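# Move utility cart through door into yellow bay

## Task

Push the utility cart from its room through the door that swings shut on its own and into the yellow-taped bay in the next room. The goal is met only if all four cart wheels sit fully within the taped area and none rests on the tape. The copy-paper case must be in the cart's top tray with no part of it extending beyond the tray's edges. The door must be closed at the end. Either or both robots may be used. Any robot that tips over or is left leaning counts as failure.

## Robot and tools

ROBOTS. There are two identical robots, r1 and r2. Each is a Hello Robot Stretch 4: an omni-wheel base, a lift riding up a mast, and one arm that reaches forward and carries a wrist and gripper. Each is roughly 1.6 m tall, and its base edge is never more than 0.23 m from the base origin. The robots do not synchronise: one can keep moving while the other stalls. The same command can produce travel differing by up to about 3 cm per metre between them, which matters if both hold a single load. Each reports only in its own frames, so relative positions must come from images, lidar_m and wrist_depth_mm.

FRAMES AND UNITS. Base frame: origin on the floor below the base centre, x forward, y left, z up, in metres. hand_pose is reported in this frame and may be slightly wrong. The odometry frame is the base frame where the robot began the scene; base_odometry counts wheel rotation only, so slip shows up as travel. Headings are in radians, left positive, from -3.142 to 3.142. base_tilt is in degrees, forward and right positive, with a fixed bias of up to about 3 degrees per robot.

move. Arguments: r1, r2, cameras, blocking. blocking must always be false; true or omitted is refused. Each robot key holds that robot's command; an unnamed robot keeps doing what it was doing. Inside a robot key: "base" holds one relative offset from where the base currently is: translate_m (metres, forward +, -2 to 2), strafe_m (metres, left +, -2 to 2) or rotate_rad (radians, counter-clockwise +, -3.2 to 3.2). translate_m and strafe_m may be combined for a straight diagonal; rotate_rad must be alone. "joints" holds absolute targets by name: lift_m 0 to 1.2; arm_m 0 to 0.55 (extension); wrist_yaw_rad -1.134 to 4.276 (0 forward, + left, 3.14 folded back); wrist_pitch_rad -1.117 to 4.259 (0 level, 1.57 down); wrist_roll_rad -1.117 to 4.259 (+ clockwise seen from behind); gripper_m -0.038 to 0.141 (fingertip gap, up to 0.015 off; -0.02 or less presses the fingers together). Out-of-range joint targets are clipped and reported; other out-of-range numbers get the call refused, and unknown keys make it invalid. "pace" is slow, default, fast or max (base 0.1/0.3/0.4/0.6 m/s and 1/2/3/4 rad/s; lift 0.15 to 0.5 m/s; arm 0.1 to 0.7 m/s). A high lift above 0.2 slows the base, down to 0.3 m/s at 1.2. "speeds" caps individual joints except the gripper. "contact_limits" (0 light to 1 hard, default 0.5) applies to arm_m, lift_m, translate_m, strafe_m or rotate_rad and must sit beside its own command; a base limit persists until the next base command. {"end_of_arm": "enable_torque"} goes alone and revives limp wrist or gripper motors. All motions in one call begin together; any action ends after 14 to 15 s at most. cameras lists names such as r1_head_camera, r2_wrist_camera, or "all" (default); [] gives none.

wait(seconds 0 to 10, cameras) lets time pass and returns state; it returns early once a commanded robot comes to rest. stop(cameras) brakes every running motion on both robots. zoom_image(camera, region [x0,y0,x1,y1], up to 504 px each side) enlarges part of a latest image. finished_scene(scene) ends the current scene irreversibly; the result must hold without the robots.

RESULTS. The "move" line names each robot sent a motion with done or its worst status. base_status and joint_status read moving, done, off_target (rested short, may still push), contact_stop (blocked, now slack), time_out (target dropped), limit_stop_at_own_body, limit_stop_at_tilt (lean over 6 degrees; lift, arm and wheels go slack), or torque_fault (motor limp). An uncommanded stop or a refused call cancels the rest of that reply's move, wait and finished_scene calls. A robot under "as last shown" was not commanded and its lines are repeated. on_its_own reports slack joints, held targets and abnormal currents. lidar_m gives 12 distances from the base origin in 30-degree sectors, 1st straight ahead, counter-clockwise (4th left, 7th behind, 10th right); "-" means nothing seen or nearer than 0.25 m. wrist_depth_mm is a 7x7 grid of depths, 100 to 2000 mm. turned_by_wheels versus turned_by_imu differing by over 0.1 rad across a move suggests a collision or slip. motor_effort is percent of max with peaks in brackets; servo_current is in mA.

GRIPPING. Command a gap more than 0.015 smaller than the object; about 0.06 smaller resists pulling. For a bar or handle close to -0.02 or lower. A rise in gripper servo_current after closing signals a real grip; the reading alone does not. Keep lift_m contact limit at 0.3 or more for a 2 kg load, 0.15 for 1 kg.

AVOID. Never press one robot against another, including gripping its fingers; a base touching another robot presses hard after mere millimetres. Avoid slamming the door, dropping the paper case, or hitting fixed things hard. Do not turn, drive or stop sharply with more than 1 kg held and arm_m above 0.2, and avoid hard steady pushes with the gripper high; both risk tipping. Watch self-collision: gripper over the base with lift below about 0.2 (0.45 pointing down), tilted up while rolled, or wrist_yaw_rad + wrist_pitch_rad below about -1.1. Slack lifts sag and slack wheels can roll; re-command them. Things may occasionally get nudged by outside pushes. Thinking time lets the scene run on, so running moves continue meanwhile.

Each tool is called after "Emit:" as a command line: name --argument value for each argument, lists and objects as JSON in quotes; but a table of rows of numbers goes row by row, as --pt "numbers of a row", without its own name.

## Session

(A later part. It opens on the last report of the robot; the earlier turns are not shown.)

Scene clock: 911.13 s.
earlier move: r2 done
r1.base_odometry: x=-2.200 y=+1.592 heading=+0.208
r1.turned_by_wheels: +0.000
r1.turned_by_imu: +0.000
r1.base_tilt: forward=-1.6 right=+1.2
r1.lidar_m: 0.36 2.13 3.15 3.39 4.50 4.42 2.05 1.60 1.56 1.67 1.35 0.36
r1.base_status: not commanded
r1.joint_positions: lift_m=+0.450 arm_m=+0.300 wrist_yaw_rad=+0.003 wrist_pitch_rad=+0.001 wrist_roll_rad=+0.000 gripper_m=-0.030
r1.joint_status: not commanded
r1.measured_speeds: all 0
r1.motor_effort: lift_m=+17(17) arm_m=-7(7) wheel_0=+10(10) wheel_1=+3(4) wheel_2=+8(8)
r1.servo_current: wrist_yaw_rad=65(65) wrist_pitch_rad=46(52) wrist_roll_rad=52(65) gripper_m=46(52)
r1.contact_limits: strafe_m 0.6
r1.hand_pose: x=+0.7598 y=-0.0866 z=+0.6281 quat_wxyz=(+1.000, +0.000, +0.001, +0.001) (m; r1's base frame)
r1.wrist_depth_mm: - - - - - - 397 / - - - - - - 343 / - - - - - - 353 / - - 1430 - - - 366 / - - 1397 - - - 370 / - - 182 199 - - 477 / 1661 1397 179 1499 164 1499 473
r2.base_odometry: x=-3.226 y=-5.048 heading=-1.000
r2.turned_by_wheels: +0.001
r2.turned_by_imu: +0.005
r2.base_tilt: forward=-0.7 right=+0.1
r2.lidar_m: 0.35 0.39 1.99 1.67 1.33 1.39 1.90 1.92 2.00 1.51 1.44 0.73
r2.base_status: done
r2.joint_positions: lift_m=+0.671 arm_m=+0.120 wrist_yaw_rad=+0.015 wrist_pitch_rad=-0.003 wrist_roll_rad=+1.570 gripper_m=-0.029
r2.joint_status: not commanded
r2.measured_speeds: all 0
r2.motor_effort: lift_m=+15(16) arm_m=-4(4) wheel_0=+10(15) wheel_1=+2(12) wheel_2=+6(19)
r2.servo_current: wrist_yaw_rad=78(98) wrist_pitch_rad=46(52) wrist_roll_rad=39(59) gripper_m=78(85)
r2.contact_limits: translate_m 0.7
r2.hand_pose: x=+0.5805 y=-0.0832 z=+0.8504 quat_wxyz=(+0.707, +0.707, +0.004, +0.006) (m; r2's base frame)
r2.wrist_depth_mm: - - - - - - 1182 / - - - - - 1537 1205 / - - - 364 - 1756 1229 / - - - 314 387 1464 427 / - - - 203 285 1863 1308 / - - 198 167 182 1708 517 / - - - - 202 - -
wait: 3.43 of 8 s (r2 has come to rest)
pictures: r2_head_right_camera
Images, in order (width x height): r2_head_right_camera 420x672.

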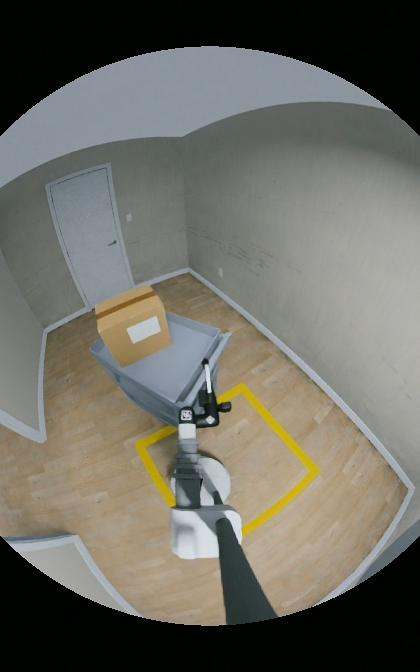

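Emit:
move --r2 '{"base":{"translate_m":-0.45,"strafe_m":-0.4},"pace":"default","contact_limits":{"translate_m":0.7}}' --blocking false --cameras '[]'

Emit:
wait --seconds 8 --cameras '["r2_head_right_camera","r2_head_camera","r2_head_left_camera"]'

Scene clock: 923.37 s.
move: r2 moving
r1: as last shown
r1.turned_by_imu: -0.001
r1.lidar_m: 0.35 2.15 3.14 3.43 4.51 4.43 2.05 1.59 1.56 1.68 1.37 0.34
r1.motor_effort: lift_m=+17(17) arm_m=-7(7) wheel_0=+10(10) wheel_1=+3(3) wheel_2=+8(8)
r1.servo_current: wrist_yaw_rad=59(65) wrist_pitch_rad=39(46) wrist_roll_rad=33(65) gripper_m=39(52)
r1.contact_limits: strafe_m 0.6
r1.wrist_depth_mm: - - - - - - 397 / - - - - - - 343 / - - - - - - 355 / - - 1430 - - - 362 / - - 1430 - - - 370 / - - 183 199 - - 370 / 1661 1430 180 1464 164 1537 469
r2.base_odometry: x=-3.258 y=-5.040 heading=-0.998
r2.turned_by_wheels: +0.002
r2.turned_by_imu: +0.003
r2.base_tilt: forward=-0.7 right=+0.0
r2.lidar_m: 0.37 0.42 1.98 1.67 1.35 1.41 1.89 1.88 1.97 1.52 1.43 0.75
r2.base_status: translate_m moving; strafe_m moving
r2.joint_positions: lift_m=+0.671 arm_m=+0.120 wrist_yaw_rad=+0.015 wrist_pitch_rad=-0.003 wrist_roll_rad=+1.570 gripper_m=-0.029
r2.joint_status: not commanded
r2.measured_speeds: translate_m=-0.093 strafe_m=-0.086 rotate_rad=-0.001 lift_m=+0.000 arm_m=+0.000 wrist_yaw_rad=+0.000 wrist_pitch_rad=+0.000 wrist_roll_rad=+0.000
r2.motor_effort: lift_m=+16(16) arm_m=-3(4) wheel_0=+12(17) wheel_1=-7(8) wheel_2=+15(19)
r2.servo_current: wrist_yaw_rad=91(91) wrist_pitch_rad=46(46) wrist_roll_rad=46(52) gripper_m=78(85)
r2.contact_limits: translate_m 0.7
r2.hand_pose: x=+0.5805 y=-0.0832 z=+0.8504 quat_wxyz=(+0.707, +0.707, +0.004, +0.006) (m; r2's base frame)
r2.wrist_depth_mm: - - - - - - 1205 / - - - - - 1499 1255 / - - - 362 - 1708 1160 / - - - 310 382 1576 433 / - - - 201 283 1808 1308 / - - 189 166 180 1708 517 / - - - - 202 - -
pictures: none
No camera images: "cameras" was empty.

Scene clock: 926.30 s.
earlier move: r2 done
r1.base_odometry: x=-2.200 y=+1.592 heading=+0.208
r1.turned_by_wheels: +0.000
r1.turned_by_imu: +0.000
r1.base_tilt: forward=-1.6 right=+1.3
r1.lidar_m: 0.36 2.15 3.15 3.42 4.53 4.43 2.06 1.60 1.56 1.66 1.37 0.37
r1.base_status: not commanded
r1.joint_positions: lift_m=+0.450 arm_m=+0.300 wrist_yaw_rad=+0.003 wrist_pitch_rad=+0.001 wrist_roll_rad=+0.000 gripper_m=-0.030
r1.joint_status: not commanded
r1.measured_speeds: all 0
r1.motor_effort: lift_m=+16(17) arm_m=-7(7) wheel_0=+9(10) wheel_1=+3(4) wheel_2=+8(8)
r1.servo_current: wrist_yaw_rad=46(72) wrist_pitch_rad=39(52) wrist_roll_rad=52(65) gripper_m=46(52)
r1.contact_limits: strafe_m 0.6
r1.hand_pose: x=+0.7598 y=-0.0866 z=+0.6281 quat_wxyz=(+1.000, +0.000, +0.001, +0.001) (m; r1's base frame)
r1.wrist_depth_mm: - - - - - - 399 / - - - - - - 345 / - - - - - - 359 / - - 1430 - - - 364 / - - 1430 - - - 370 / - - 183 199 - - 373 / 1661 1397 180 1464 164 1537 473
r2.base_odometry: x=-3.806 y=-4.886 heading=-1.000
r2.turned_by_wheels: -0.002
r2.turned_by_imu: -0.002
r2.base_tilt: forward=-0.7 right=+0.1
r2.lidar_m: 0.33 0.43 2.14 1.52 1.45 1.51 1.40 1.35 1.38 1.42 1.33 0.59
r2.base_status: done
r2.joint_positions: lift_m=+0.671 arm_m=+0.120 wrist_yaw_rad=-0.002 wrist_pitch_rad=-0.003 wrist_roll_rad=+1.570 gripper_m=-0.029
r2.joint_status: not commanded
r2.measured_speeds: all 0
r2.motor_effort: lift_m=+15(16) arm_m=-4(4) wheel_0=+0(17) wheel_1=-3(11) wheel_2=+4(19)
r2.servo_current: wrist_yaw_rad=39(91) wrist_pitch_rad=39(52) wrist_roll_rad=46(59) gripper_m=78(91)
r2.contact_limits: translate_m 0.7
r2.hand_pose: x=+0.5792 y=-0.0879 z=+0.8504 quat_wxyz=(+0.707, +0.707, -0.002, +0.001) (m; r2's base frame)
r2.wrist_depth_mm: - - - - - - 1138 / - - - 351 - 1336 1229 / - - - 300 382 379 1160 / - - - 234 340 1708 1281 / - - - 186 257 1863 500 / - - 186 157 179 1708 564 / - - - - 198 - -
wait: 2.93 of 8 s (r2 has come to rest)
pictures: r2_head_camera, r2_head_left_camera, r2_head_right_camera
Images, in order (width x height): r2_head_camera 420x560, r2_head_left_camera 420x672, r2_head_right_camera 420x672.

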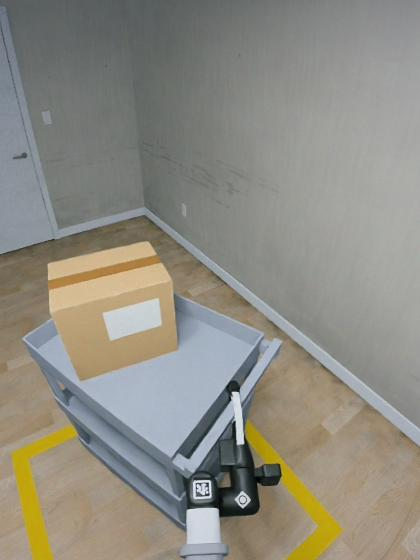

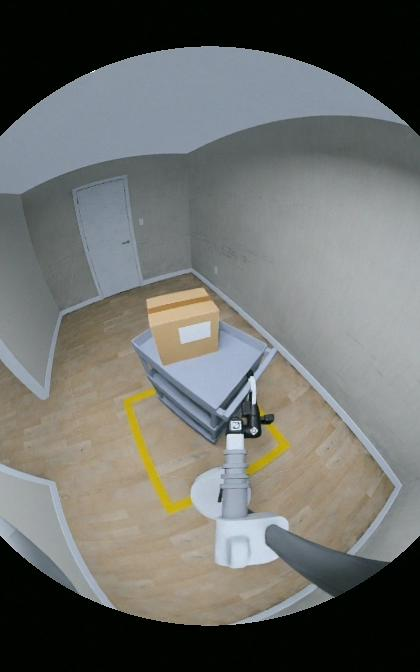

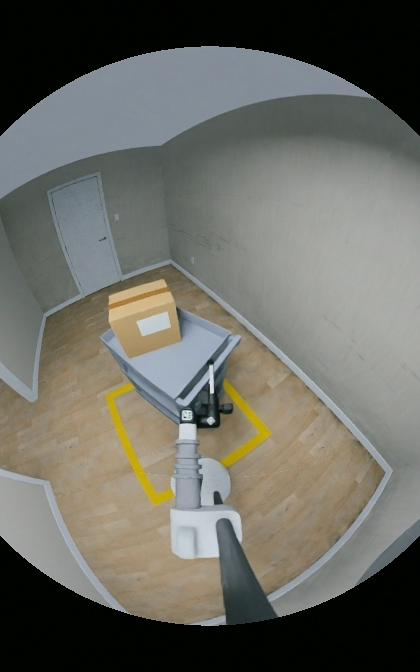

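Emit:
move --r2 '{"base":{"translate_m":-0.3,"strafe_m":-0.41},"pace":"default","contact_limits":{"translate_m":0.7}}' --blocking false --cameras '[]'

Emit:
wait --seconds 8 --cameras '[]'

Emit:
move --r2 '{"base":{"translate_m":-0.147,"strafe_m":0.227},"pace":"default","contact_limits":{"translate_m":0.7}}' --blocking false --cameras '[]'

Emit:
wait --seconds 8 --cameras '["r2_head_right_camera","r2_head_camera"]'

Scene clock: 955.80 s.
move: r2 moving
r1: as last shown
r1.turned_by_imu: -0.002
r1.lidar_m: 0.34 2.12 3.16 3.41 4.51 4.43 2.06 1.61 1.57 1.69 1.36 0.37
r1.motor_effort: lift_m=+17(17) arm_m=-7(7) wheel_0=+10(10) wheel_1=+3(3) wheel_2=+8(8)
r1.servo_current: wrist_yaw_rad=33(59) wrist_pitch_rad=33(52) wrist_roll_rad=46(65) gripper_m=46(46)
r1.contact_limits: strafe_m 0.6
r1.wrist_depth_mm: - - - - - - 397 / - - - - - - 343 / - - - - - - 357 / - - 1430 - - - 364 / - - 1430 - - - 373 / - - 183 199 - - 370 / 1661 1430 179 1499 165 1537 473
r2.base_odometry: x=-3.838 y=-4.884 heading=-0.998
r2.turned_by_wheels: +0.001
r2.turned_by_imu: +0.006
r2.base_tilt: forward=-0.7 right=+0.0
r2.lidar_m: 0.36 0.43 2.17 1.56 1.45 1.52 1.39 1.31 1.37 1.39 1.33 0.65
r2.base_status: translate_m moving; strafe_m moving
r2.joint_positions: lift_m=+0.671 arm_m=+0.120 wrist_yaw_rad=+0.005 wrist_pitch_rad=-0.003 wrist_roll_rad=+1.570 gripper_m=-0.029
r2.joint_status: not commanded
r2.measured_speeds: translate_m=-0.073 strafe_m=-0.099 rotate_rad=+0.003 lift_m=+0.000 arm_m=+0.000 wrist_yaw_rad=+0.012 wrist_pitch_rad=+0.000 wrist_roll_rad=+0.000
r2.motor_effort: lift_m=+16(16) arm_m=-3(4) wheel_0=+10(10) wheel_1=-9(12) wheel_2=+15(16)
r2.servo_current: wrist_yaw_rad=39(46) wrist_pitch_rad=46(46) wrist_roll_rad=46(52) gripper_m=78(85)
r2.contact_limits: translate_m 0.7
r2.hand_pose: x=+0.5797 y=-0.0861 z=+0.8504 quat_wxyz=(+0.707, +0.707, +0.000, +0.003) (m; r2's base frame)
r2.wrist_depth_mm: - - - - - - 1160 / - - - 340 - 1430 1229 / - - - 289 373 382 377 / - - - 287 317 1863 1308 / - - - 194 259 1808 512 / - - 185 163 180 1708 - / - - 413 - 202 - -
pictures: none
No camera images: "cameras" was empty.

Scene clock: 958.47 s.
earlier move: r2 done
r1.base_odometry: x=-2.200 y=+1.592 heading=+0.208
r1.turned_by_wheels: +0.000
r1.turned_by_imu: +0.000
r1.base_tilt: forward=-1.6 right=+1.3
r1.lidar_m: 0.34 2.14 3.15 3.37 4.52 4.42 2.07 1.60 1.56 1.68 1.37 0.37
r1.base_status: not commanded
r1.joint_positions: lift_m=+0.450 arm_m=+0.300 wrist_yaw_rad=+0.003 wrist_pitch_rad=+0.001 wrist_roll_rad=+0.000 gripper_m=-0.030
r1.joint_status: not commanded
r1.measured_speeds: all 0
r1.motor_effort: lift_m=+17(17) arm_m=-6(7) wheel_0=+9(10) wheel_1=+3(4) wheel_2=+8(8)
r1.servo_current: wrist_yaw_rad=59(72) wrist_pitch_rad=46(52) wrist_roll_rad=59(65) gripper_m=46(52)
r1.contact_limits: strafe_m 0.6
r1.hand_pose: x=+0.7598 y=-0.0866 z=+0.6281 quat_wxyz=(+1.000, +0.000, +0.001, +0.001) (m; r1's base frame)
r1.wrist_depth_mm: - - - - - - 399 / - - - - - - 343 / - - - - - - 355 / - - 1430 - - - 364 / - - 1464 - - - 373 / - - 183 199 - - 373 / 1618 1397 180 1464 164 1499 473
r2.base_odometry: x=-4.313 y=-4.856 heading=-0.999
r2.turned_by_wheels: -0.001
r2.turned_by_imu: +0.002
r2.base_tilt: forward=-0.7 right=+0.1
r2.lidar_m: 0.38 0.42 2.63 1.73 1.65 1.32 0.94 0.88 0.91 1.21 1.14 0.63
r2.base_status: done
r2.joint_positions: lift_m=+0.671 arm_m=+0.120 wrist_yaw_rad=+0.007 wrist_pitch_rad=-0.003 wrist_roll_rad=+1.570 gripper_m=-0.029
r2.joint_status: not commanded
r2.measured_speeds: all 0
r2.motor_effort: lift_m=+15(16) arm_m=-3(4) wheel_0=+4(18) wheel_1=-2(12) wheel_2=+6(16)
r2.servo_current: wrist_yaw_rad=52(72) wrist_pitch_rad=46(46) wrist_roll_rad=26(65) gripper_m=78(85)
r2.contact_limits: translate_m 0.7
r2.hand_pose: x=+0.5799 y=-0.0855 z=+0.8504 quat_wxyz=(+0.707, +0.707, +0.001, +0.004) (m; r2's base frame)
r2.wrist_depth_mm: - - - - - - - / - - - 343 - - 1118 / - - - 306 377 379 1098 / - - - 238 330 1661 1229 / - - - 196 264 1863 504 / - - 187 162 179 1708 569 / - - 512 - 201 - -
wait: 2.67 of 8 s (r2 has come to rest)
pictures: none
No camera images: "cameras" was empty.

Scene clock: 958.97 s.
move: r2 moving
r1: as last shown
r1.base_tilt: forward=-1.5 right=+1.2
r1.lidar_m: 0.35 2.13 3.16 3.38 4.48 4.43 2.07 1.61 1.57 1.67 1.35 0.36
r1.motor_effort: lift_m=+16(17) arm_m=-7(7) wheel_0=+10(10) wheel_1=+3(3) wheel_2=+8(8)
r1.servo_current: wrist_yaw_rad=65(72) wrist_pitch_rad=46(46) wrist_roll_rad=33(72) gripper_m=46(46)
r1.contact_limits: strafe_m 0.6
r1.wrist_depth_mm: - - - - - - 399 / - - - - - - 345 / - - - - - - 353 / - - 1430 - - - 364 / - - 1430 - - - 368 / - - 183 199 - - 373 / 1661 1464 180 1499 165 1499 477
r2.base_odometry: x=-4.300 y=-4.828 heading=-0.999
r2.turned_by_wheels: +0.000
r2.turned_by_imu: -0.001
r2.base_tilt: forward=-0.6 right=+0.1
r2.lidar_m: 0.36 0.41 2.56 1.70 1.60 1.32 0.94 0.87 0.89 1.23 1.18 0.64
r2.base_status: translate_m moving; strafe_m moving
r2.joint_positions: lift_m=+0.671 arm_m=+0.120 wrist_yaw_rad=+0.000 wrist_pitch_rad=-0.003 wrist_roll_rad=+1.570 gripper_m=-0.029
r2.joint_status: not commanded
r2.measured_speeds: translate_m=-0.063 strafe_m=+0.103 rotate_rad=-0.007 lift_m=+0.000 arm_m=+0.000 wrist_yaw_rad=-0.019 wrist_pitch_rad=+0.000 wrist_roll_rad=+0.000
r2.motor_effort: lift_m=+16(16) arm_m=-3(4) wheel_0=-13(16) wheel_1=+7(9) wheel_2=+8(12)
r2.servo_current: wrist_yaw_rad=46(65) wrist_pitch_rad=39(46) wrist_roll_rad=46(59) gripper_m=85(85)
r2.contact_limits: translate_m 0.7
r2.hand_pose: x=+0.5793 y=-0.0875 z=+0.8504 quat_wxyz=(+0.707, +0.707, -0.001, +0.001) (m; r2's base frame)
r2.wrist_depth_mm: - - - - - - - / - - - 349 - - 1098 / - - - 300 379 377 1160 / - - - 236 325 1576 1308 / - - - 188 262 1863 496 / - - 185 164 180 1661 554 / - - - - 200 - -
pictures: none
No camera images: "cameras" was empty.

Scene clock: 960.83 s.
earlier move: r2 done
r1.base_odometry: x=-2.200 y=+1.592 heading=+0.208
r1.turned_by_wheels: +0.000
r1.turned_by_imu: +0.000
r1.base_tilt: forward=-1.6 right=+1.3
r1.lidar_m: 0.35 2.13 3.16 3.42 4.51 4.43 2.05 1.60 1.56 1.69 1.36 0.37
r1.base_status: not commanded
r1.joint_positions: lift_m=+0.450 arm_m=+0.300 wrist_yaw_rad=+0.003 wrist_pitch_rad=+0.001 wrist_roll_rad=+0.000 gripper_m=-0.030
r1.joint_status: not commanded
r1.measured_speeds: all 0
r1.motor_effort: lift_m=+16(17) arm_m=-7(7) wheel_0=+9(10) wheel_1=+3(4) wheel_2=+8(8)
r1.servo_current: wrist_yaw_rad=46(72) wrist_pitch_rad=39(52) wrist_roll_rad=39(72) gripper_m=39(52)
r1.contact_limits: strafe_m 0.6
r1.hand_pose: x=+0.7598 y=-0.0866 z=+0.6281 quat_wxyz=(+1.000, +0.000, +0.001, +0.001) (m; r1's base frame)
r1.wrist_depth_mm: - - - - - - 399 / - - - - - - 347 / - - - - - - 355 / - - 1464 - - - 366 / - - 1430 - - - 368 / - - 183 199 - - 370 / 1618 1430 179 1464 164 1499 469
r2.base_odometry: x=-4.202 y=-4.610 heading=-0.999
r2.turned_by_wheels: +0.001
r2.turned_by_imu: +0.000
r2.base_tilt: forward=-0.7 right=+0.0
r2.lidar_m: 0.41 0.51 2.45 1.45 1.36 1.28 0.91 0.87 0.90 1.25 1.39 0.61
r2.base_status: done
r2.joint_positions: lift_m=+0.671 arm_m=+0.120 wrist_yaw_rad=-0.004 wrist_pitch_rad=-0.003 wrist_roll_rad=+1.570 gripper_m=-0.029
r2.joint_status: not commanded
r2.measured_speeds: all 0
r2.motor_effort: lift_m=+16(16) arm_m=-3(4) wheel_0=-1(22) wheel_1=+3(9) wheel_2=+6(12)
r2.servo_current: wrist_yaw_rad=46(65) wrist_pitch_rad=39(46) wrist_roll_rad=33(59) gripper_m=78(85)
r2.contact_limits: translate_m 0.7
r2.hand_pose: x=+0.5789 y=-0.0887 z=+0.8504 quat_wxyz=(+0.707, +0.707, -0.003, +0.000) (m; r2's base frame)
r2.wrist_depth_mm: - - - 286 - - 1182 / - - - 253 330 338 336 / - - - 226 291 1576 1281 / - - - 206 270 1808 544 / - - - 188 244 1921 - / - - 186 170 177 809 - / - - 455 - 211 - -
wait: 1.87 of 8 s (r2 has come to rest)
pictures: r2_head_camera, r2_head_right_camera
Images, in order (width x height): r2_head_camera 420x560, r2_head_right_camera 420x672.

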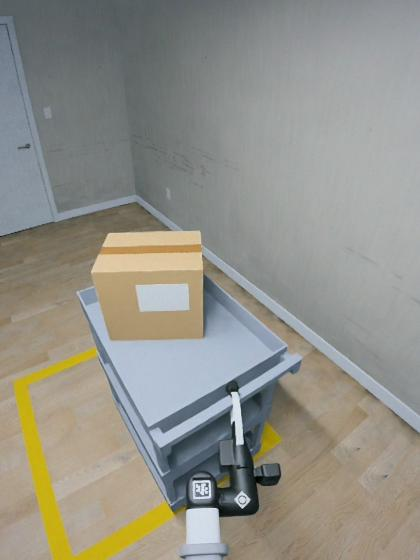

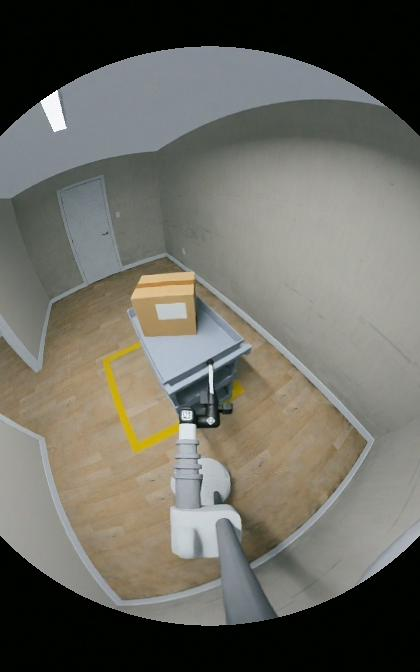

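Emit:
move --r2 '{"base":{"translate_m":-0.045,"strafe_m":0.067},"pace":"slow","contact_limits":{"translate_m":0.7}}' --blocking false --cameras '[]'

Emit:
wait --seconds 5 --cameras '[]'

Emit:
move --r2 '{"base":{"translate_m":0.143,"strafe_m":0.093},"pace":"slow","contact_limits":{"translate_m":0.7}}' --blocking false --cameras '[]'

Emit:
wait --seconds 5 --cameras '["r2_head_right_camera","r2_head_camera","r2_head_left_camera"]'

Scene clock: 980.80 s.
move: r2 moving
r1: as last shown
r1.turned_by_imu: -0.001
r1.base_tilt: forward=-1.6 right=+1.2
r1.lidar_m: 0.36 2.13 3.15 3.40 4.50 4.42 2.04 1.59 1.57 1.68 1.36 0.37
r1.motor_effort: lift_m=+17(17) arm_m=-7(7) wheel_0=+9(10) wheel_1=+3(3) wheel_2=+8(8)
r1.servo_current: wrist_yaw_rad=52(59) wrist_pitch_rad=33(46) wrist_roll_rad=33(52) gripper_m=46(46)
r1.contact_limits: strafe_m 0.6
r1.wrist_depth_mm: - - - - - - 397 / - - - - - - 345 / - - - - - - 353 / - - 1430 - - - 366 / - - 1464 - - - 370 / - - 183 199 - - 373 / 1661 1430 180 1499 165 1499 477
r2.base_odometry: x=-4.197 y=-4.598 heading=-0.998
r2.turned_by_wheels: +0.000
r2.turned_by_imu: +0.003
r2.base_tilt: forward=-0.6 right=+0.1
r2.lidar_m: 0.41 0.47 2.46 1.45 1.37 1.30 0.90 0.87 0.90 1.21 1.41 0.59
r2.base_status: translate_m moving; strafe_m moving
r2.joint_positions: lift_m=+0.671 arm_m=+0.120 wrist_yaw_rad=-0.004 wrist_pitch_rad=-0.003 wrist_roll_rad=+1.570 gripper_m=-0.029
r2.joint_status: not commanded
r2.measured_speeds: translate_m=-0.028 strafe_m=+0.041 rotate_rad=+0.000 lift_m=+0.000 arm_m=+0.000 wrist_yaw_rad=+0.000 wrist_pitch_rad=+0.000 wrist_roll_rad=+0.000
r2.motor_effort: lift_m=+16(16) arm_m=-4(4) wheel_0=-10(13) wheel_1=+6(7) wheel_2=+7(9)
r2.servo_current: wrist_yaw_rad=52(52) wrist_pitch_rad=46(46) wrist_roll_rad=52(59) gripper_m=78(85)
r2.contact_limits: translate_m 0.7
r2.hand_pose: x=+0.5789 y=-0.0887 z=+0.8504 quat_wxyz=(+0.707, +0.707, -0.003, +0.000) (m; r2's base frame)
r2.wrist_depth_mm: - - - 281 - - 1205 / - - - 249 329 334 340 / - - - 224 290 1661 1229 / - - - 205 267 1863 544 / - - - 187 244 809 - / - - 186 170 176 798 - / - - 455 - 213 - -
pictures: none
No camera images: "cameras" was empty.

Scene clock: 982.37 s.
earlier move: r2 done
r1.base_odometry: x=-2.200 y=+1.592 heading=+0.208
r1.turned_by_wheels: +0.000
r1.turned_by_imu: +0.000
r1.base_tilt: forward=-1.6 right=+1.3
r1.lidar_m: 0.38 2.16 3.16 3.40 4.51 4.44 2.05 1.61 1.57 1.67 1.35 0.36
r1.base_status: not commanded
r1.joint_positions: lift_m=+0.450 arm_m=+0.300 wrist_yaw_rad=+0.003 wrist_pitch_rad=+0.001 wrist_roll_rad=+0.000 gripper_m=-0.030
r1.joint_status: not commanded
r1.measured_speeds: all 0
r1.motor_effort: lift_m=+17(17) arm_m=-7(7) wheel_0=+9(10) wheel_1=+3(4) wheel_2=+8(8)
r1.servo_current: wrist_yaw_rad=46(65) wrist_pitch_rad=46(46) wrist_roll_rad=52(65) gripper_m=39(52)
r1.contact_limits: strafe_m 0.6
r1.hand_pose: x=+0.7598 y=-0.0866 z=+0.6281 quat_wxyz=(+1.000, +0.000, +0.001, +0.001) (m; r1's base frame)
r1.wrist_depth_mm: - - - - - - 399 / - - - - - - 343 / - - - - - - 353 / - - 1430 - - - 366 / - - 1464 - - - 370 / - - 182 199 - - 373 / 1618 1464 180 1499 165 1537 473
r2.base_odometry: x=-4.170 y=-4.536 heading=-0.998
r2.turned_by_wheels: +0.000
r2.turned_by_imu: +0.000
r2.base_tilt: forward=-0.7 right=+0.1
r2.lidar_m: 0.44 0.52 2.39 1.38 1.29 1.28 0.90 0.86 0.90 1.24 1.48 0.58
r2.base_status: done
r2.joint_positions: lift_m=+0.671 arm_m=+0.120 wrist_yaw_rad=-0.003 wrist_pitch_rad=-0.003 wrist_roll_rad=+1.570 gripper_m=-0.029
r2.joint_status: not commanded
r2.measured_speeds: all 0
r2.motor_effort: lift_m=+15(16) arm_m=-3(4) wheel_0=-4(13) wheel_1=+3(7) wheel_2=+6(10)
r2.servo_current: wrist_yaw_rad=59(65) wrist_pitch_rad=46(46) wrist_roll_rad=46(59) gripper_m=78(85)
r2.contact_limits: translate_m 0.7
r2.hand_pose: x=+0.5790 y=-0.0883 z=+0.8504 quat_wxyz=(+0.707, +0.707, -0.002, +0.000) (m; r2's base frame)
r2.wrist_depth_mm: - - - 249 310 315 1138 / - - - 229 303 1430 1138 / - - - 213 274 1661 512 / - - - 198 259 1921 - / - - 539 184 240 820 - / - - 186 172 177 798 - / - - 477 - 214 - -
wait: 1.57 of 5 s (r2 has come to rest)
pictures: none
No camera images: "cameras" was empty.

Scene clock: 982.87 s.
move: r2 moving
r1: as last shown
r1.lidar_m: 0.35 2.11 3.17 3.41 4.50 4.43 2.09 1.59 1.56 1.68 1.36 0.37
r1.motor_effort: lift_m=+16(17) arm_m=-6(7) wheel_0=+9(10) wheel_1=+3(4) wheel_2=+8(8)
r1.servo_current: wrist_yaw_rad=52(59) wrist_pitch_rad=46(46) wrist_roll_rad=46(65) gripper_m=46(52)
r1.contact_limits: strafe_m 0.6
r1.wrist_depth_mm: - - - - - - 397 / - - - - - - 343 / - - - - - - 353 / - - 1430 - - - 364 / - - 1430 - - - 370 / - - 183 200 - - 373 / 1661 1430 179 1499 164 1499 473
r2.base_odometry: x=-4.157 y=-4.541 heading=-1.000
r2.turned_by_wheels: -0.001
r2.turned_by_imu: -0.001
r2.base_tilt: forward=-0.7 right=+0.1
r2.lidar_m: 0.42 0.54 2.40 1.36 1.30 1.30 0.92 0.86 0.91 1.24 1.48 0.58
r2.base_status: translate_m moving; strafe_m moving
r2.joint_positions: lift_m=+0.671 arm_m=+0.120 wrist_yaw_rad=-0.005 wrist_pitch_rad=-0.003 wrist_roll_rad=+1.570 gripper_m=-0.029
r2.joint_status: not commanded
r2.measured_speeds: translate_m=+0.046 strafe_m=+0.030 rotate_rad=-0.005 lift_m=+0.000 arm_m=+0.000 wrist_yaw_rad=-0.016 wrist_pitch_rad=+0.000 wrist_roll_rad=+0.000
r2.motor_effort: lift_m=+16(16) arm_m=-3(4) wheel_0=-4(9) wheel_1=+6(8) wheel_2=-15(15)
r2.servo_current: wrist_yaw_rad=59(59) wrist_pitch_rad=39(46) wrist_roll_rad=46(59) gripper_m=78(85)
r2.contact_limits: translate_m 0.7
r2.hand_pose: x=+0.5788 y=-0.0889 z=+0.8504 quat_wxyz=(+0.707, +0.707, -0.003, -0.001) (m; r2's base frame)
r2.wrist_depth_mm: - - - 255 315 320 1138 / - - - 231 309 334 332 / - - - 210 276 1661 512 / - - - 198 259 1863 - / - - 559 185 241 820 - / - - 187 170 177 809 - / - - 469 - 214 - -
pictures: none
No camera images: "cameras" was empty.

Scene clock: 985.23 s.
earlier move: r2 done
r1.base_odometry: x=-2.200 y=+1.592 heading=+0.208
r1.turned_by_wheels: +0.000
r1.turned_by_imu: +0.000
r1.base_tilt: forward=-1.6 right=+1.3
r1.lidar_m: 0.34 2.17 3.15 3.40 4.51 4.41 2.08 1.60 1.56 1.70 1.36 0.35
r1.base_status: not commanded
r1.joint_positions: lift_m=+0.450 arm_m=+0.300 wrist_yaw_rad=+0.003 wrist_pitch_rad=+0.001 wrist_roll_rad=+0.000 gripper_m=-0.030
r1.joint_status: not commanded
r1.measured_speeds: all 0
r1.motor_effort: lift_m=+16(17) arm_m=-7(7) wheel_0=+9(10) wheel_1=+4(4) wheel_2=+8(8)
r1.servo_current: wrist_yaw_rad=46(85) wrist_pitch_rad=46(46) wrist_roll_rad=52(72) gripper_m=46(52)
r1.contact_limits: strafe_m 0.6
r1.hand_pose: x=+0.7598 y=-0.0866 z=+0.6281 quat_wxyz=(+1.000, +0.000, +0.001, +0.001) (m; r1's base frame)
r1.wrist_depth_mm: - - - - - - 399 / - - - - - - 345 / - - - - - - 353 / - - 1430 - - - 366 / - - 1430 - - - 368 / - - 183 200 - - 370 / 1661 1430 179 1464 165 1537 477
r2.base_odometry: x=-4.015 y=-4.606 heading=-0.998
r2.turned_by_wheels: +0.001
r2.turned_by_imu: +0.002
r2.base_tilt: forward=-0.6 right=+0.1
r2.lidar_m: 0.46 0.49 2.26 1.37 1.30 1.38 1.07 1.02 1.09 1.46 1.50 0.57
r2.base_status: done
r2.joint_positions: lift_m=+0.671 arm_m=+0.120 wrist_yaw_rad=-0.003 wrist_pitch_rad=-0.003 wrist_roll_rad=+1.570 gripper_m=-0.029
r2.joint_status: not commanded
r2.measured_speeds: all 0
r2.motor_effort: lift_m=+16(16) arm_m=-4(4) wheel_0=-2(10) wheel_1=+6(8) wheel_2=-7(17)
r2.servo_current: wrist_yaw_rad=46(65) wrist_pitch_rad=39(52) wrist_roll_rad=52(59) gripper_m=78(91)
r2.contact_limits: translate_m 0.7
r2.hand_pose: x=+0.5790 y=-0.0883 z=+0.8504 quat_wxyz=(+0.707, +0.707, -0.002, +0.000) (m; r2's base frame)
r2.wrist_depth_mm: - - - 227 296 298 297 / - - - 213 279 1537 1205 / - - - 202 264 1808 512 / - - - 191 250 831 - / - - 469 182 238 820 - / - - 186 173 177 778 - / - - 496 - 220 - -
wait: 2.37 of 5 s (r2 has come to rest)
pictures: r2_head_camera, r2_head_left_camera, r2_head_right_camera
Images, in order (width x height): r2_head_camera 420x560, r2_head_left_camera 420x672, r2_head_right_camera 420x672.

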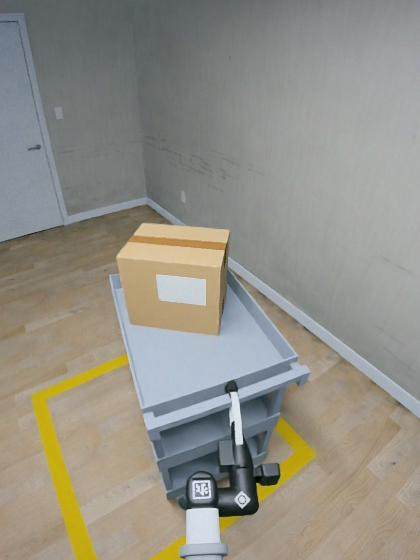

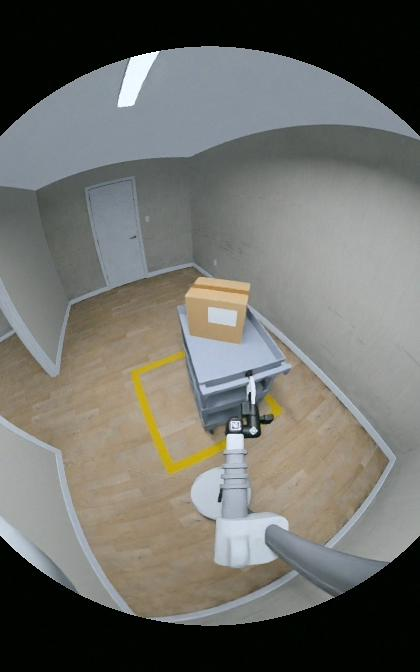

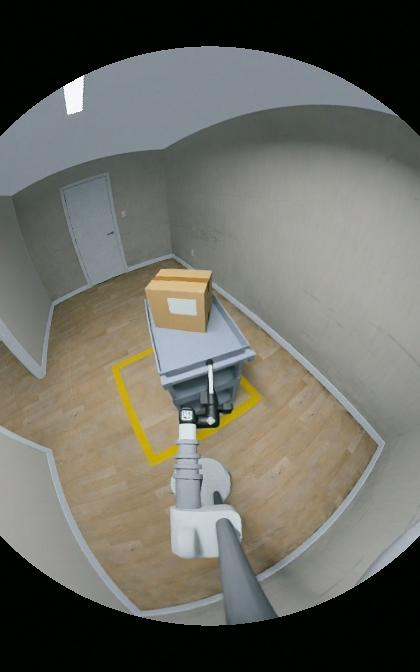

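Emit:
move --r2 '{"base":{"translate_m":-0.082,"strafe_m":0.126},"pace":"default","contact_limits":{"translate_m":0.7}}' --blocking false --cameras '[]'

Emit:
wait --seconds 5 --cameras '[]'

Emit:
move --r2 '{"base":{"translate_m":-0.589,"strafe_m":-0.084},"pace":"default","contact_limits":{"translate_m":0.7}}' --blocking false --cameras '[]'

Emit:
wait --seconds 7 --cameras '[]'

Emit:
move --r2 '{"base":{"translate_m":0.213,"strafe_m":-0.327},"pace":"default","contact_limits":{"translate_m":0.7}}' --blocking false --cameras '[]'

Emit:
wait --seconds 6 --cameras '["r2_head_right_camera","r2_head_camera"]'

Scene clock: 1002.77 s.
move: r2 moving
r1: as last shown
r1.turned_by_imu: -0.001
r1.lidar_m: 0.36 2.16 3.15 3.40 4.53 4.43 2.06 1.59 1.56 1.69 1.37 0.36
r1.motor_effort: lift_m=+16(17) arm_m=-7(7) wheel_0=+10(10) wheel_1=+3(3) wheel_2=+8(8)
r1.servo_current: wrist_yaw_rad=59(59) wrist_pitch_rad=39(46) wrist_roll_rad=46(65) gripper_m=46(46)
r1.contact_limits: strafe_m 0.6
r1.wrist_depth_mm: - - - - - - 397 / - - - - - - 345 / - - - - - - 353 / - - 1430 - - - 364 / - - 1430 - - - 370 / - - 182 199 - - 370 / 1618 1464 179 1499 164 1499 473
r2.base_odometry: x=-4.002 y=-4.577 heading=-0.998
r2.turned_by_wheels: +0.000
r2.turned_by_imu: +0.002
r2.base_tilt: forward=-0.7 right=+0.1
r2.lidar_m: 0.45 0.59 2.25 1.32 1.26 1.30 1.07 1.02 1.08 1.46 1.52 0.56
r2.base_status: translate_m moving; strafe_m moving
r2.joint_positions: lift_m=+0.671 arm_m=+0.120 wrist_yaw_rad=-0.003 wrist_pitch_rad=-0.003 wrist_roll_rad=+1.570 gripper_m=-0.029
r2.joint_status: not commanded
r2.measured_speeds: translate_m=-0.068 strafe_m=+0.102 rotate_rad=+0.004 lift_m=+0.000 arm_m=+0.000 wrist_yaw_rad=+0.000 wrist_pitch_rad=+0.000 wrist_roll_rad=+0.000
r2.motor_effort: lift_m=+16(16) arm_m=-3(4) wheel_0=-11(18) wheel_1=+7(9) wheel_2=+8(11)
r2.servo_current: wrist_yaw_rad=52(59) wrist_pitch_rad=46(46) wrist_roll_rad=52(52) gripper_m=78(85)
r2.contact_limits: translate_m 0.7
r2.hand_pose: x=+0.5790 y=-0.0883 z=+0.8504 quat_wxyz=(+0.707, +0.707, -0.002, +0.000) (m; r2's base frame)
r2.wrist_depth_mm: - - - 220 291 294 293 / - - - 209 272 1537 1229 / - - - 197 259 1756 508 / - - - 190 247 798 - / - - 473 181 238 820 - / - - 186 172 179 798 - / - - 504 - 219 - -
pictures: none
No camera images: "cameras" was empty.

Scene clock: 1004.10 s.
earlier move: r2 done
r1.base_odometry: x=-2.200 y=+1.592 heading=+0.208
r1.turned_by_wheels: +0.000
r1.turned_by_imu: +0.000
r1.base_tilt: forward=-1.6 right=+1.3
r1.lidar_m: 0.36 2.15 3.16 3.41 4.51 4.43 2.04 1.61 1.55 1.70 1.36 0.34
r1.base_status: not commanded
r1.joint_positions: lift_m=+0.450 arm_m=+0.300 wrist_yaw_rad=+0.003 wrist_pitch_rad=+0.001 wrist_roll_rad=+0.000 gripper_m=-0.030
r1.joint_status: not commanded
r1.measured_speeds: all 0
r1.motor_effort: lift_m=+16(17) arm_m=-7(7) wheel_0=+10(10) wheel_1=+3(4) wheel_2=+8(8)
r1.servo_current: wrist_yaw_rad=46(78) wrist_pitch_rad=46(52) wrist_roll_rad=46(72) gripper_m=46(52)
r1.contact_limits: strafe_m 0.6
r1.hand_pose: x=+0.7598 y=-0.0866 z=+0.6281 quat_wxyz=(+1.000, +0.000, +0.001, +0.001) (m; r1's base frame)
r1.wrist_depth_mm: - - - - - - 397 / - - - - - - 345 / - - - - - - 353 / - - 1397 - - - 364 / - - 1430 - - - 370 / - - 182 199 - - 373 / 1618 1430 179 1537 164 1499 469
r2.base_odometry: x=-3.953 y=-4.469 heading=-0.998
r2.turned_by_wheels: +0.001
r2.turned_by_imu: +0.000
r2.base_tilt: forward=-0.7 right=+0.1
r2.lidar_m: 0.49 0.54 2.18 1.22 1.15 1.19 1.09 1.02 1.05 1.43 1.65 0.54
r2.base_status: done
r2.joint_positions: lift_m=+0.671 arm_m=+0.120 wrist_yaw_rad=+0.000 wrist_pitch_rad=-0.003 wrist_roll_rad=+1.570 gripper_m=-0.029
r2.joint_status: not commanded
r2.measured_speeds: all 0
r2.motor_effort: lift_m=+16(16) arm_m=-3(4) wheel_0=-3(18) wheel_1=+2(9) wheel_2=+7(11)
r2.servo_current: wrist_yaw_rad=52(59) wrist_pitch_rad=46(46) wrist_roll_rad=46(65) gripper_m=72(85)
r2.contact_limits: translate_m 0.7
r2.hand_pose: x=+0.5793 y=-0.0873 z=+0.8504 quat_wxyz=(+0.707, +0.707, -0.001, +0.001) (m; r2's base frame)
r2.wrist_depth_mm: - - - 182 242 1499 1205 / - - - 180 238 1661 504 / - - 668 178 238 798 - / - - 469 236 235 831 - / - - 496 175 233 809 - / - - 186 173 177 831 - / - - 585 - - - -
wait: 1.33 of 5 s (r2 has come to rest)
pictures: none
No camera images: "cameras" was empty.

Scene clock: 1004.60 s.
move: r2 moving
r1: as last shown
r1.lidar_m: 0.34 2.16 3.16 3.39 4.49 4.44 2.05 1.58 1.56 1.69 1.36 0.36
r1.motor_effort: lift_m=+16(17) arm_m=-7(7) wheel_0=+9(10) wheel_1=+3(3) wheel_2=+8(8)
r1.servo_current: wrist_yaw_rad=52(59) wrist_pitch_rad=39(46) wrist_roll_rad=39(72) gripper_m=46(46)
r1.contact_limits: strafe_m 0.6
r1.wrist_depth_mm: - - - - - - 402 / - - - - - - 345 / - - - - - - 353 / - - 1430 - - - 364 / - - 1430 - - - 370 / - - 183 199 - - 373 / 1661 1397 180 1499 164 1537 480
r2.base_odometry: x=-3.974 y=-4.445 heading=-0.997
r2.turned_by_wheels: +0.000
r2.turned_by_imu: +0.001
r2.base_tilt: forward=-0.7 right=+0.0
r2.lidar_m: 0.49 0.53 2.20 1.21 1.11 1.18 1.05 0.99 1.04 1.40 1.65 0.52
r2.base_status: translate_m moving; strafe_m moving
r2.joint_positions: lift_m=+0.671 arm_m=+0.120 wrist_yaw_rad=+0.002 wrist_pitch_rad=-0.003 wrist_roll_rad=+1.570 gripper_m=-0.029
r2.joint_status: not commanded
r2.measured_speeds: translate_m=-0.123 strafe_m=-0.018 rotate_rad=+0.005 lift_m=+0.000 arm_m=+0.000 wrist_yaw_rad=+0.002 wrist_pitch_rad=+0.000 wrist_roll_rad=+0.000
r2.motor_effort: lift_m=+16(16) arm_m=-4(4) wheel_0=-2(8) wheel_1=-9(10) wheel_2=+18(18)
r2.servo_current: wrist_yaw_rad=39(52) wrist_pitch_rad=46(52) wrist_roll_rad=39(52) gripper_m=78(85)
r2.contact_limits: translate_m 0.7
r2.hand_pose: x=+0.5795 y=-0.0868 z=+0.8504 quat_wxyz=(+0.707, +0.707, +0.000, +0.002) (m; r2's base frame)
r2.wrist_depth_mm: - - - 180 239 1499 1205 / - - - 179 237 1618 549 / - - 640 178 236 788 - / - - 473 235 235 820 - / - - 496 174 232 820 - / - - 186 173 178 809 - / - - 591 - - - -
pictures: none
No camera images: "cameras" was empty.

Scene clock: 1007.57 s.
earlier move: r2 done
r1.base_odometry: x=-2.200 y=+1.592 heading=+0.208
r1.turned_by_wheels: +0.000
r1.turned_by_imu: +0.000
r1.base_tilt: forward=-1.6 right=+1.3
r1.lidar_m: 0.36 2.13 3.15 3.40 4.51 4.44 2.05 1.55 1.56 1.68 1.36 0.33
r1.base_status: not commanded
r1.joint_positions: lift_m=+0.450 arm_m=+0.300 wrist_yaw_rad=+0.003 wrist_pitch_rad=+0.001 wrist_roll_rad=+0.000 gripper_m=-0.030
r1.joint_status: not commanded
r1.measured_speeds: all 0
r1.motor_effort: lift_m=+16(17) arm_m=-7(7) wheel_0=+10(10) wheel_1=+3(4) wheel_2=+8(8)
r1.servo_current: wrist_yaw_rad=52(65) wrist_pitch_rad=39(52) wrist_roll_rad=46(72) gripper_m=46(52)
r1.contact_limits: strafe_m 0.6
r1.hand_pose: x=+0.7598 y=-0.0866 z=+0.6281 quat_wxyz=(+1.000, +0.000, +0.001, +0.001) (m; r1's base frame)
r1.wrist_depth_mm: - - - - - - 397 / - - - - - - 343 / - - - - - - 355 / - - 1464 - - - 366 / - - 1430 - - - 370 / - - 183 200 - - 373 / 1661 1430 180 1464 164 1499 477
r2.base_odometry: x=-4.343 y=-4.019 heading=-0.998
r2.turned_by_wheels: -0.001
r2.turned_by_imu: +0.001
r2.base_tilt: forward=-0.7 right=+0.0
r2.lidar_m: 0.47 0.58 1.38 0.96 0.90 0.71 0.52 0.46 0.50 0.69 1.82 0.57
r2.base_status: done
r2.joint_positions: lift_m=+0.671 arm_m=+0.120 wrist_yaw_rad=+0.003 wrist_pitch_rad=-0.003 wrist_roll_rad=+1.570 gripper_m=-0.029
r2.joint_status: not commanded
r2.measured_speeds: all 0
r2.motor_effort: lift_m=+16(16) arm_m=-4(4) wheel_0=-2(8) wheel_1=-4(10) wheel_2=+3(19)
r2.servo_current: wrist_yaw_rad=52(59) wrist_pitch_rad=39(52) wrist_roll_rad=52(59) gripper_m=78(85)
r2.contact_limits: translate_m 0.7
r2.hand_pose: x=+0.5796 y=-0.0866 z=+0.8504 quat_wxyz=(+0.707, +0.707, +0.000, +0.002) (m; r2's base frame)
r2.wrist_depth_mm: - - - 181 241 1661 1205 / - - - 180 238 1756 530 / - - 654 178 236 788 - / - - 473 235 235 831 - / - - 492 175 232 820 - / - - 187 173 178 809 - / - - 585 - - - -
wait: 2.97 of 7 s (r2 has come to rest)
pictures: none
No camera images: "cameras" was empty.

Scene clock: 1008.07 s.
move: r2 moving
r1: as last shown
r1.lidar_m: 0.37 2.16 3.16 3.40 4.50 4.44 2.04 1.60 1.56 1.67 1.35 0.36
r1.motor_effort: lift_m=+16(17) arm_m=-7(7) wheel_0=+9(10) wheel_1=+3(3) wheel_2=+8(8)
r1.servo_current: wrist_yaw_rad=52(65) wrist_pitch_rad=39(52) wrist_roll_rad=59(59) gripper_m=39(52)
r1.contact_limits: strafe_m 0.6
r1.wrist_depth_mm: - - - - - - 399 / - - - - - - 343 / - - - - - - 355 / - - 1430 - - - 364 / - - 1464 - - - 373 / - - 183 200 - - 373 / 1661 1430 179 1537 164 1537 477
r2.base_odometry: x=-4.356 y=-4.048 heading=-0.998
r2.turned_by_wheels: +0.000
r2.turned_by_imu: +0.001
r2.base_tilt: forward=-0.7 right=+0.1
r2.lidar_m: 0.51 0.53 1.38 0.99 0.94 0.74 0.51 0.48 0.49 0.68 1.83 0.54
r2.base_status: translate_m moving; strafe_m moving
r2.joint_positions: lift_m=+0.671 arm_m=+0.120 wrist_yaw_rad=+0.003 wrist_pitch_rad=-0.003 wrist_roll_rad=+1.570 gripper_m=-0.029
r2.joint_status: not commanded
r2.measured_speeds: translate_m=+0.066 strafe_m=-0.101 rotate_rad=+0.002 lift_m=+0.000 arm_m=+0.000 wrist_yaw_rad=+0.000 wrist_pitch_rad=+0.000 wrist_roll_rad=+0.000
r2.motor_effort: lift_m=+16(16) arm_m=-3(4) wheel_0=+16(17) wheel_1=-5(9) wheel_2=-10(12)
r2.servo_current: wrist_yaw_rad=52(59) wrist_pitch_rad=46(46) wrist_roll_rad=59(59) gripper_m=72(85)
r2.contact_limits: translate_m 0.7
r2.hand_pose: x=+0.5796 y=-0.0866 z=+0.8504 quat_wxyz=(+0.707, +0.707, +0.000, +0.002) (m; r2's base frame)
r2.wrist_depth_mm: - - - 182 243 1499 1205 / - - - 181 240 1756 564 / - - - 178 237 809 - / - - 473 235 235 820 - / - - 492 175 233 809 - / - - 186 173 178 809 - / - - 580 - - 124 -
pictures: none
No camera images: "cameras" was empty.

Scene clock: 1010.37 s.
earlier move: r2 done
r1.base_odometry: x=-2.200 y=+1.592 heading=+0.208
r1.turned_by_wheels: +0.000
r1.turned_by_imu: +0.000
r1.base_tilt: forward=-1.6 right=+1.3
r1.lidar_m: 0.36 2.11 3.17 3.39 4.50 4.43 2.05 1.59 1.55 1.66 1.35 0.38
r1.base_status: not commanded
r1.joint_positions: lift_m=+0.450 arm_m=+0.300 wrist_yaw_rad=+0.003 wrist_pitch_rad=+0.001 wrist_roll_rad=+0.000 gripper_m=-0.030
r1.joint_status: not commanded
r1.measured_speeds: all 0
r1.motor_effort: lift_m=+17(17) arm_m=-7(7) wheel_0=+10(10) wheel_1=+3(3) wheel_2=+8(8)
r1.servo_current: wrist_yaw_rad=33(65) wrist_pitch_rad=39(52) wrist_roll_rad=46(72) gripper_m=33(52)
r1.contact_limits: strafe_m 0.6
r1.hand_pose: x=+0.7598 y=-0.0866 z=+0.6281 quat_wxyz=(+1.000, +0.000, +0.001, +0.001) (m; r1's base frame)
r1.wrist_depth_mm: - - - - - - 399 / - - - - - - 345 / - - - - - - 355 / - - 1430 - - - 364 / - - 1397 - - - 370 / - - 183 200 - - 373 / 1661 1430 180 1464 165 1499 473
r2.base_odometry: x=-4.502 y=-4.376 heading=-0.999
r2.turned_by_wheels: -0.001
r2.turned_by_imu: +0.000
r2.base_tilt: forward=-0.7 right=+0.1
r2.lidar_m: 0.40 0.46 1.89 1.37 1.29 0.74 0.51 0.48 0.50 0.70 1.48 0.61
r2.base_status: done
r2.joint_positions: lift_m=+0.671 arm_m=+0.120 wrist_yaw_rad=+0.002 wrist_pitch_rad=-0.003 wrist_roll_rad=+1.570 gripper_m=-0.029
r2.joint_status: not commanded
r2.measured_speeds: all 0
r2.motor_effort: lift_m=+16(16) arm_m=-4(4) wheel_0=+1(20) wheel_1=-3(9) wheel_2=-5(13)
r2.servo_current: wrist_yaw_rad=46(65) wrist_pitch_rad=46(52) wrist_roll_rad=33(59) gripper_m=72(85)
r2.contact_limits: translate_m 0.7
r2.hand_pose: x=+0.5795 y=-0.0867 z=+0.8504 quat_wxyz=(+0.707, +0.707, +0.000, +0.002) (m; r2's base frame)
r2.wrist_depth_mm: - - - 293 - 1336 1205 / - - - 276 342 345 1160 / - - - 238 319 1661 1229 / - - - 211 279 1756 508 / - - - 186 247 1863 - / - - 186 169 178 798 - / - - 436 - 209 - -
wait: 2.30 of 6 s (r2 has come to rest)
pictures: r2_head_camera, r2_head_right_camera
Images, in order (width x height): r2_head_camera 420x560, r2_head_right_camera 420x672.

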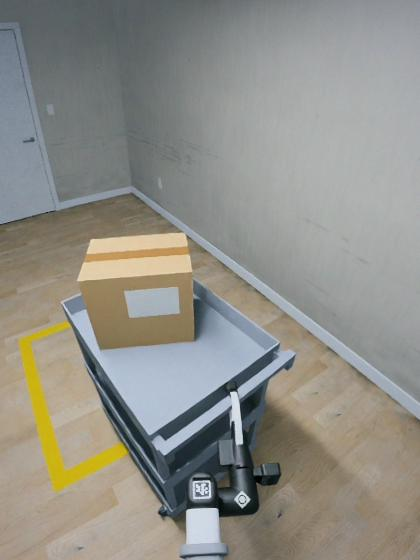

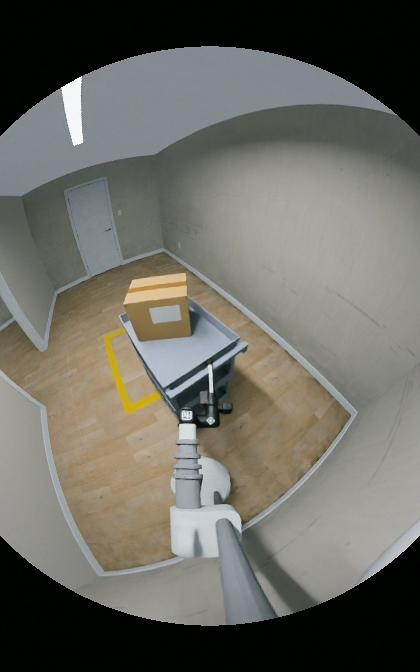

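Emit:
move --r2 '{"base":{"translate_m":0.25,"strafe_m":0.165},"pace":"slow","contact_limits":{"translate_m":0.7}}' --blocking false --cameras '[]'

Emit:
wait --seconds 6 --cameras '["r2_head_camera","r2_head_right_camera"]'

Scene clock: 1019.47 s.
move: r2 moving
r1: as last shown
r1.turned_by_imu: -0.001
r1.lidar_m: 0.36 2.16 3.15 3.40 4.53 4.41 2.05 1.60 1.56 1.69 1.36 0.37
r1.motor_effort: lift_m=+16(17) arm_m=-7(7) wheel_0=+10(10) wheel_1=+3(3) wheel_2=+8(8)
r1.servo_current: wrist_yaw_rad=46(52) wrist_pitch_rad=39(46) wrist_roll_rad=65(65) gripper_m=39(52)
r1.contact_limits: strafe_m 0.6
r1.wrist_depth_mm: - - - - - - 397 / - - - - - - 343 / - - - - - - 353 / - - 1464 - - - 362 / - - 1430 - - - 370 / - - 182 199 - - 370 / 1661 1430 180 1499 164 1499 477
r2.base_odometry: x=-4.490 y=-4.381 heading=-1.000
r2.turned_by_wheels: -0.001
r2.turned_by_imu: +0.000
r2.base_tilt: forward=-0.7 right=+0.1
r2.lidar_m: 0.40 0.50 2.71 1.38 1.30 0.76 0.53 0.50 0.53 0.71 1.46 0.62
r2.base_status: translate_m moving; strafe_m moving
r2.joint_positions: lift_m=+0.671 arm_m=+0.120 wrist_yaw_rad=-0.004 wrist_pitch_rad=-0.003 wrist_roll_rad=+1.570 gripper_m=-0.029
r2.joint_status: not commanded
r2.measured_speeds: translate_m=+0.045 strafe_m=+0.029 rotate_rad=-0.002 lift_m=+0.000 arm_m=+0.000 wrist_yaw_rad=-0.014 wrist_pitch_rad=+0.000 wrist_roll_rad=+0.000
r2.motor_effort: lift_m=+16(16) arm_m=-3(4) wheel_0=-6(8) wheel_1=+7(9) wheel_2=-14(14)
r2.servo_current: wrist_yaw_rad=39(59) wrist_pitch_rad=39(46) wrist_roll_rad=52(59) gripper_m=72(85)
r2.contact_limits: translate_m 0.7
r2.hand_pose: x=+0.5789 y=-0.0886 z=+0.8504 quat_wxyz=(+0.707, +0.707, -0.003, +0.000) (m; r2's base frame)
r2.wrist_depth_mm: - - - 303 - - 1205 / - - - 282 349 355 1138 / - - - 241 329 1661 1205 / - - - 211 282 1756 508 / - - - 189 243 1983 - / - - 187 168 179 741 - / - - 436 - 207 - -
pictures: none
No camera images: "cameras" was empty.

Scene clock: 1023.13 s.
earlier move: r2 done
r1.base_odometry: x=-2.200 y=+1.592 heading=+0.208
r1.turned_by_wheels: +0.000
r1.turned_by_imu: +0.000
r1.base_tilt: forward=-1.6 right=+1.3
r1.lidar_m: 0.35 2.15 3.15 3.41 4.49 4.42 2.07 1.58 1.56 1.67 1.35 0.37
r1.base_status: not commanded
r1.joint_positions: lift_m=+0.450 arm_m=+0.300 wrist_yaw_rad=+0.003 wrist_pitch_rad=+0.001 wrist_roll_rad=+0.000 gripper_m=-0.030
r1.joint_status: not commanded
r1.measured_speeds: all 0
r1.motor_effort: lift_m=+16(17) arm_m=-7(7) wheel_0=+9(10) wheel_1=+3(4) wheel_2=+8(8)
r1.servo_current: wrist_yaw_rad=52(65) wrist_pitch_rad=39(52) wrist_roll_rad=39(65) gripper_m=39(52)
r1.contact_limits: strafe_m 0.6
r1.hand_pose: x=+0.7598 y=-0.0866 z=+0.6281 quat_wxyz=(+1.000, +0.000, +0.001, +0.001) (m; r1's base frame)
r1.wrist_depth_mm: - - - - - - 399 / - - - - - - 342 / - - - - - - 353 / - - 1397 - - - 364 / - - 1397 - - - 370 / - - 183 200 - - 373 / 1618 1430 179 1464 164 1499 477
r2.base_odometry: x=-4.229 y=-4.497 heading=-1.000
r2.turned_by_wheels: +0.000
r2.turned_by_imu: +0.000
r2.base_tilt: forward=-0.7 right=+0.1
r2.lidar_m: 0.43 0.55 2.48 1.38 1.30 1.16 0.84 0.79 0.85 1.12 1.50 0.55
r2.base_status: done
r2.joint_positions: lift_m=+0.671 arm_m=+0.120 wrist_yaw_rad=-0.006 wrist_pitch_rad=-0.003 wrist_roll_rad=+1.570 gripper_m=-0.029
r2.joint_status: not commanded
r2.measured_speeds: all 0
r2.motor_effort: lift_m=+16(16) arm_m=-4(4) wheel_0=-6(14) wheel_1=+3(9) wheel_2=-9(17)
r2.servo_current: wrist_yaw_rad=46(72) wrist_pitch_rad=39(52) wrist_roll_rad=46(59) gripper_m=85(91)
r2.contact_limits: translate_m 0.7
r2.hand_pose: x=+0.5787 y=-0.0893 z=+0.8504 quat_wxyz=(+0.707, +0.707, -0.003, -0.001) (m; r2's base frame)
r2.wrist_depth_mm: - - - 251 315 317 1138 / - - - 229 307 332 330 / - - - 212 274 1661 517 / - - - 197 260 1756 - / - - 549 184 240 820 - / - - 186 170 179 809 - / - - 473 - 214 - -
wait: 3.67 of 6 s (r2 has come to rest)
pictures: r2_head_camera, r2_head_right_camera
Images, in order (width x height): r2_head_camera 420x560, r2_head_right_camera 420x672.

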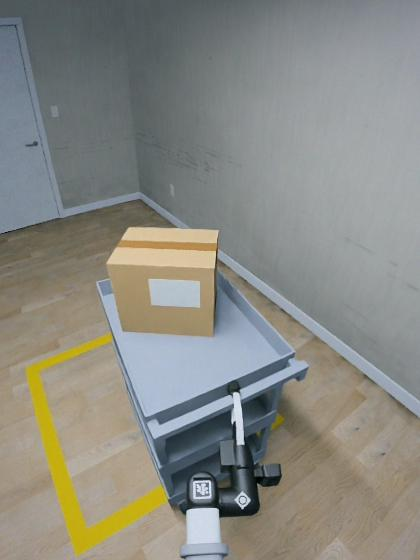

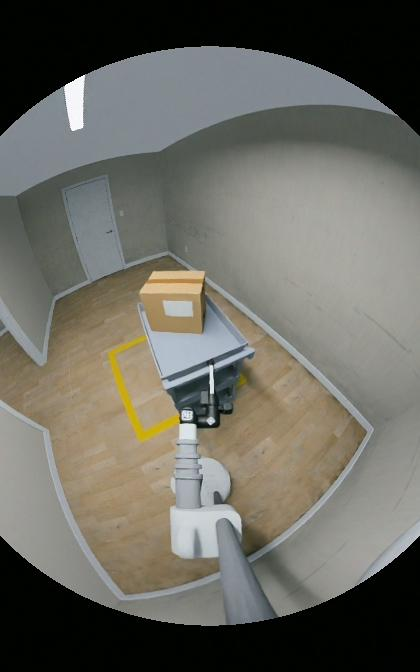

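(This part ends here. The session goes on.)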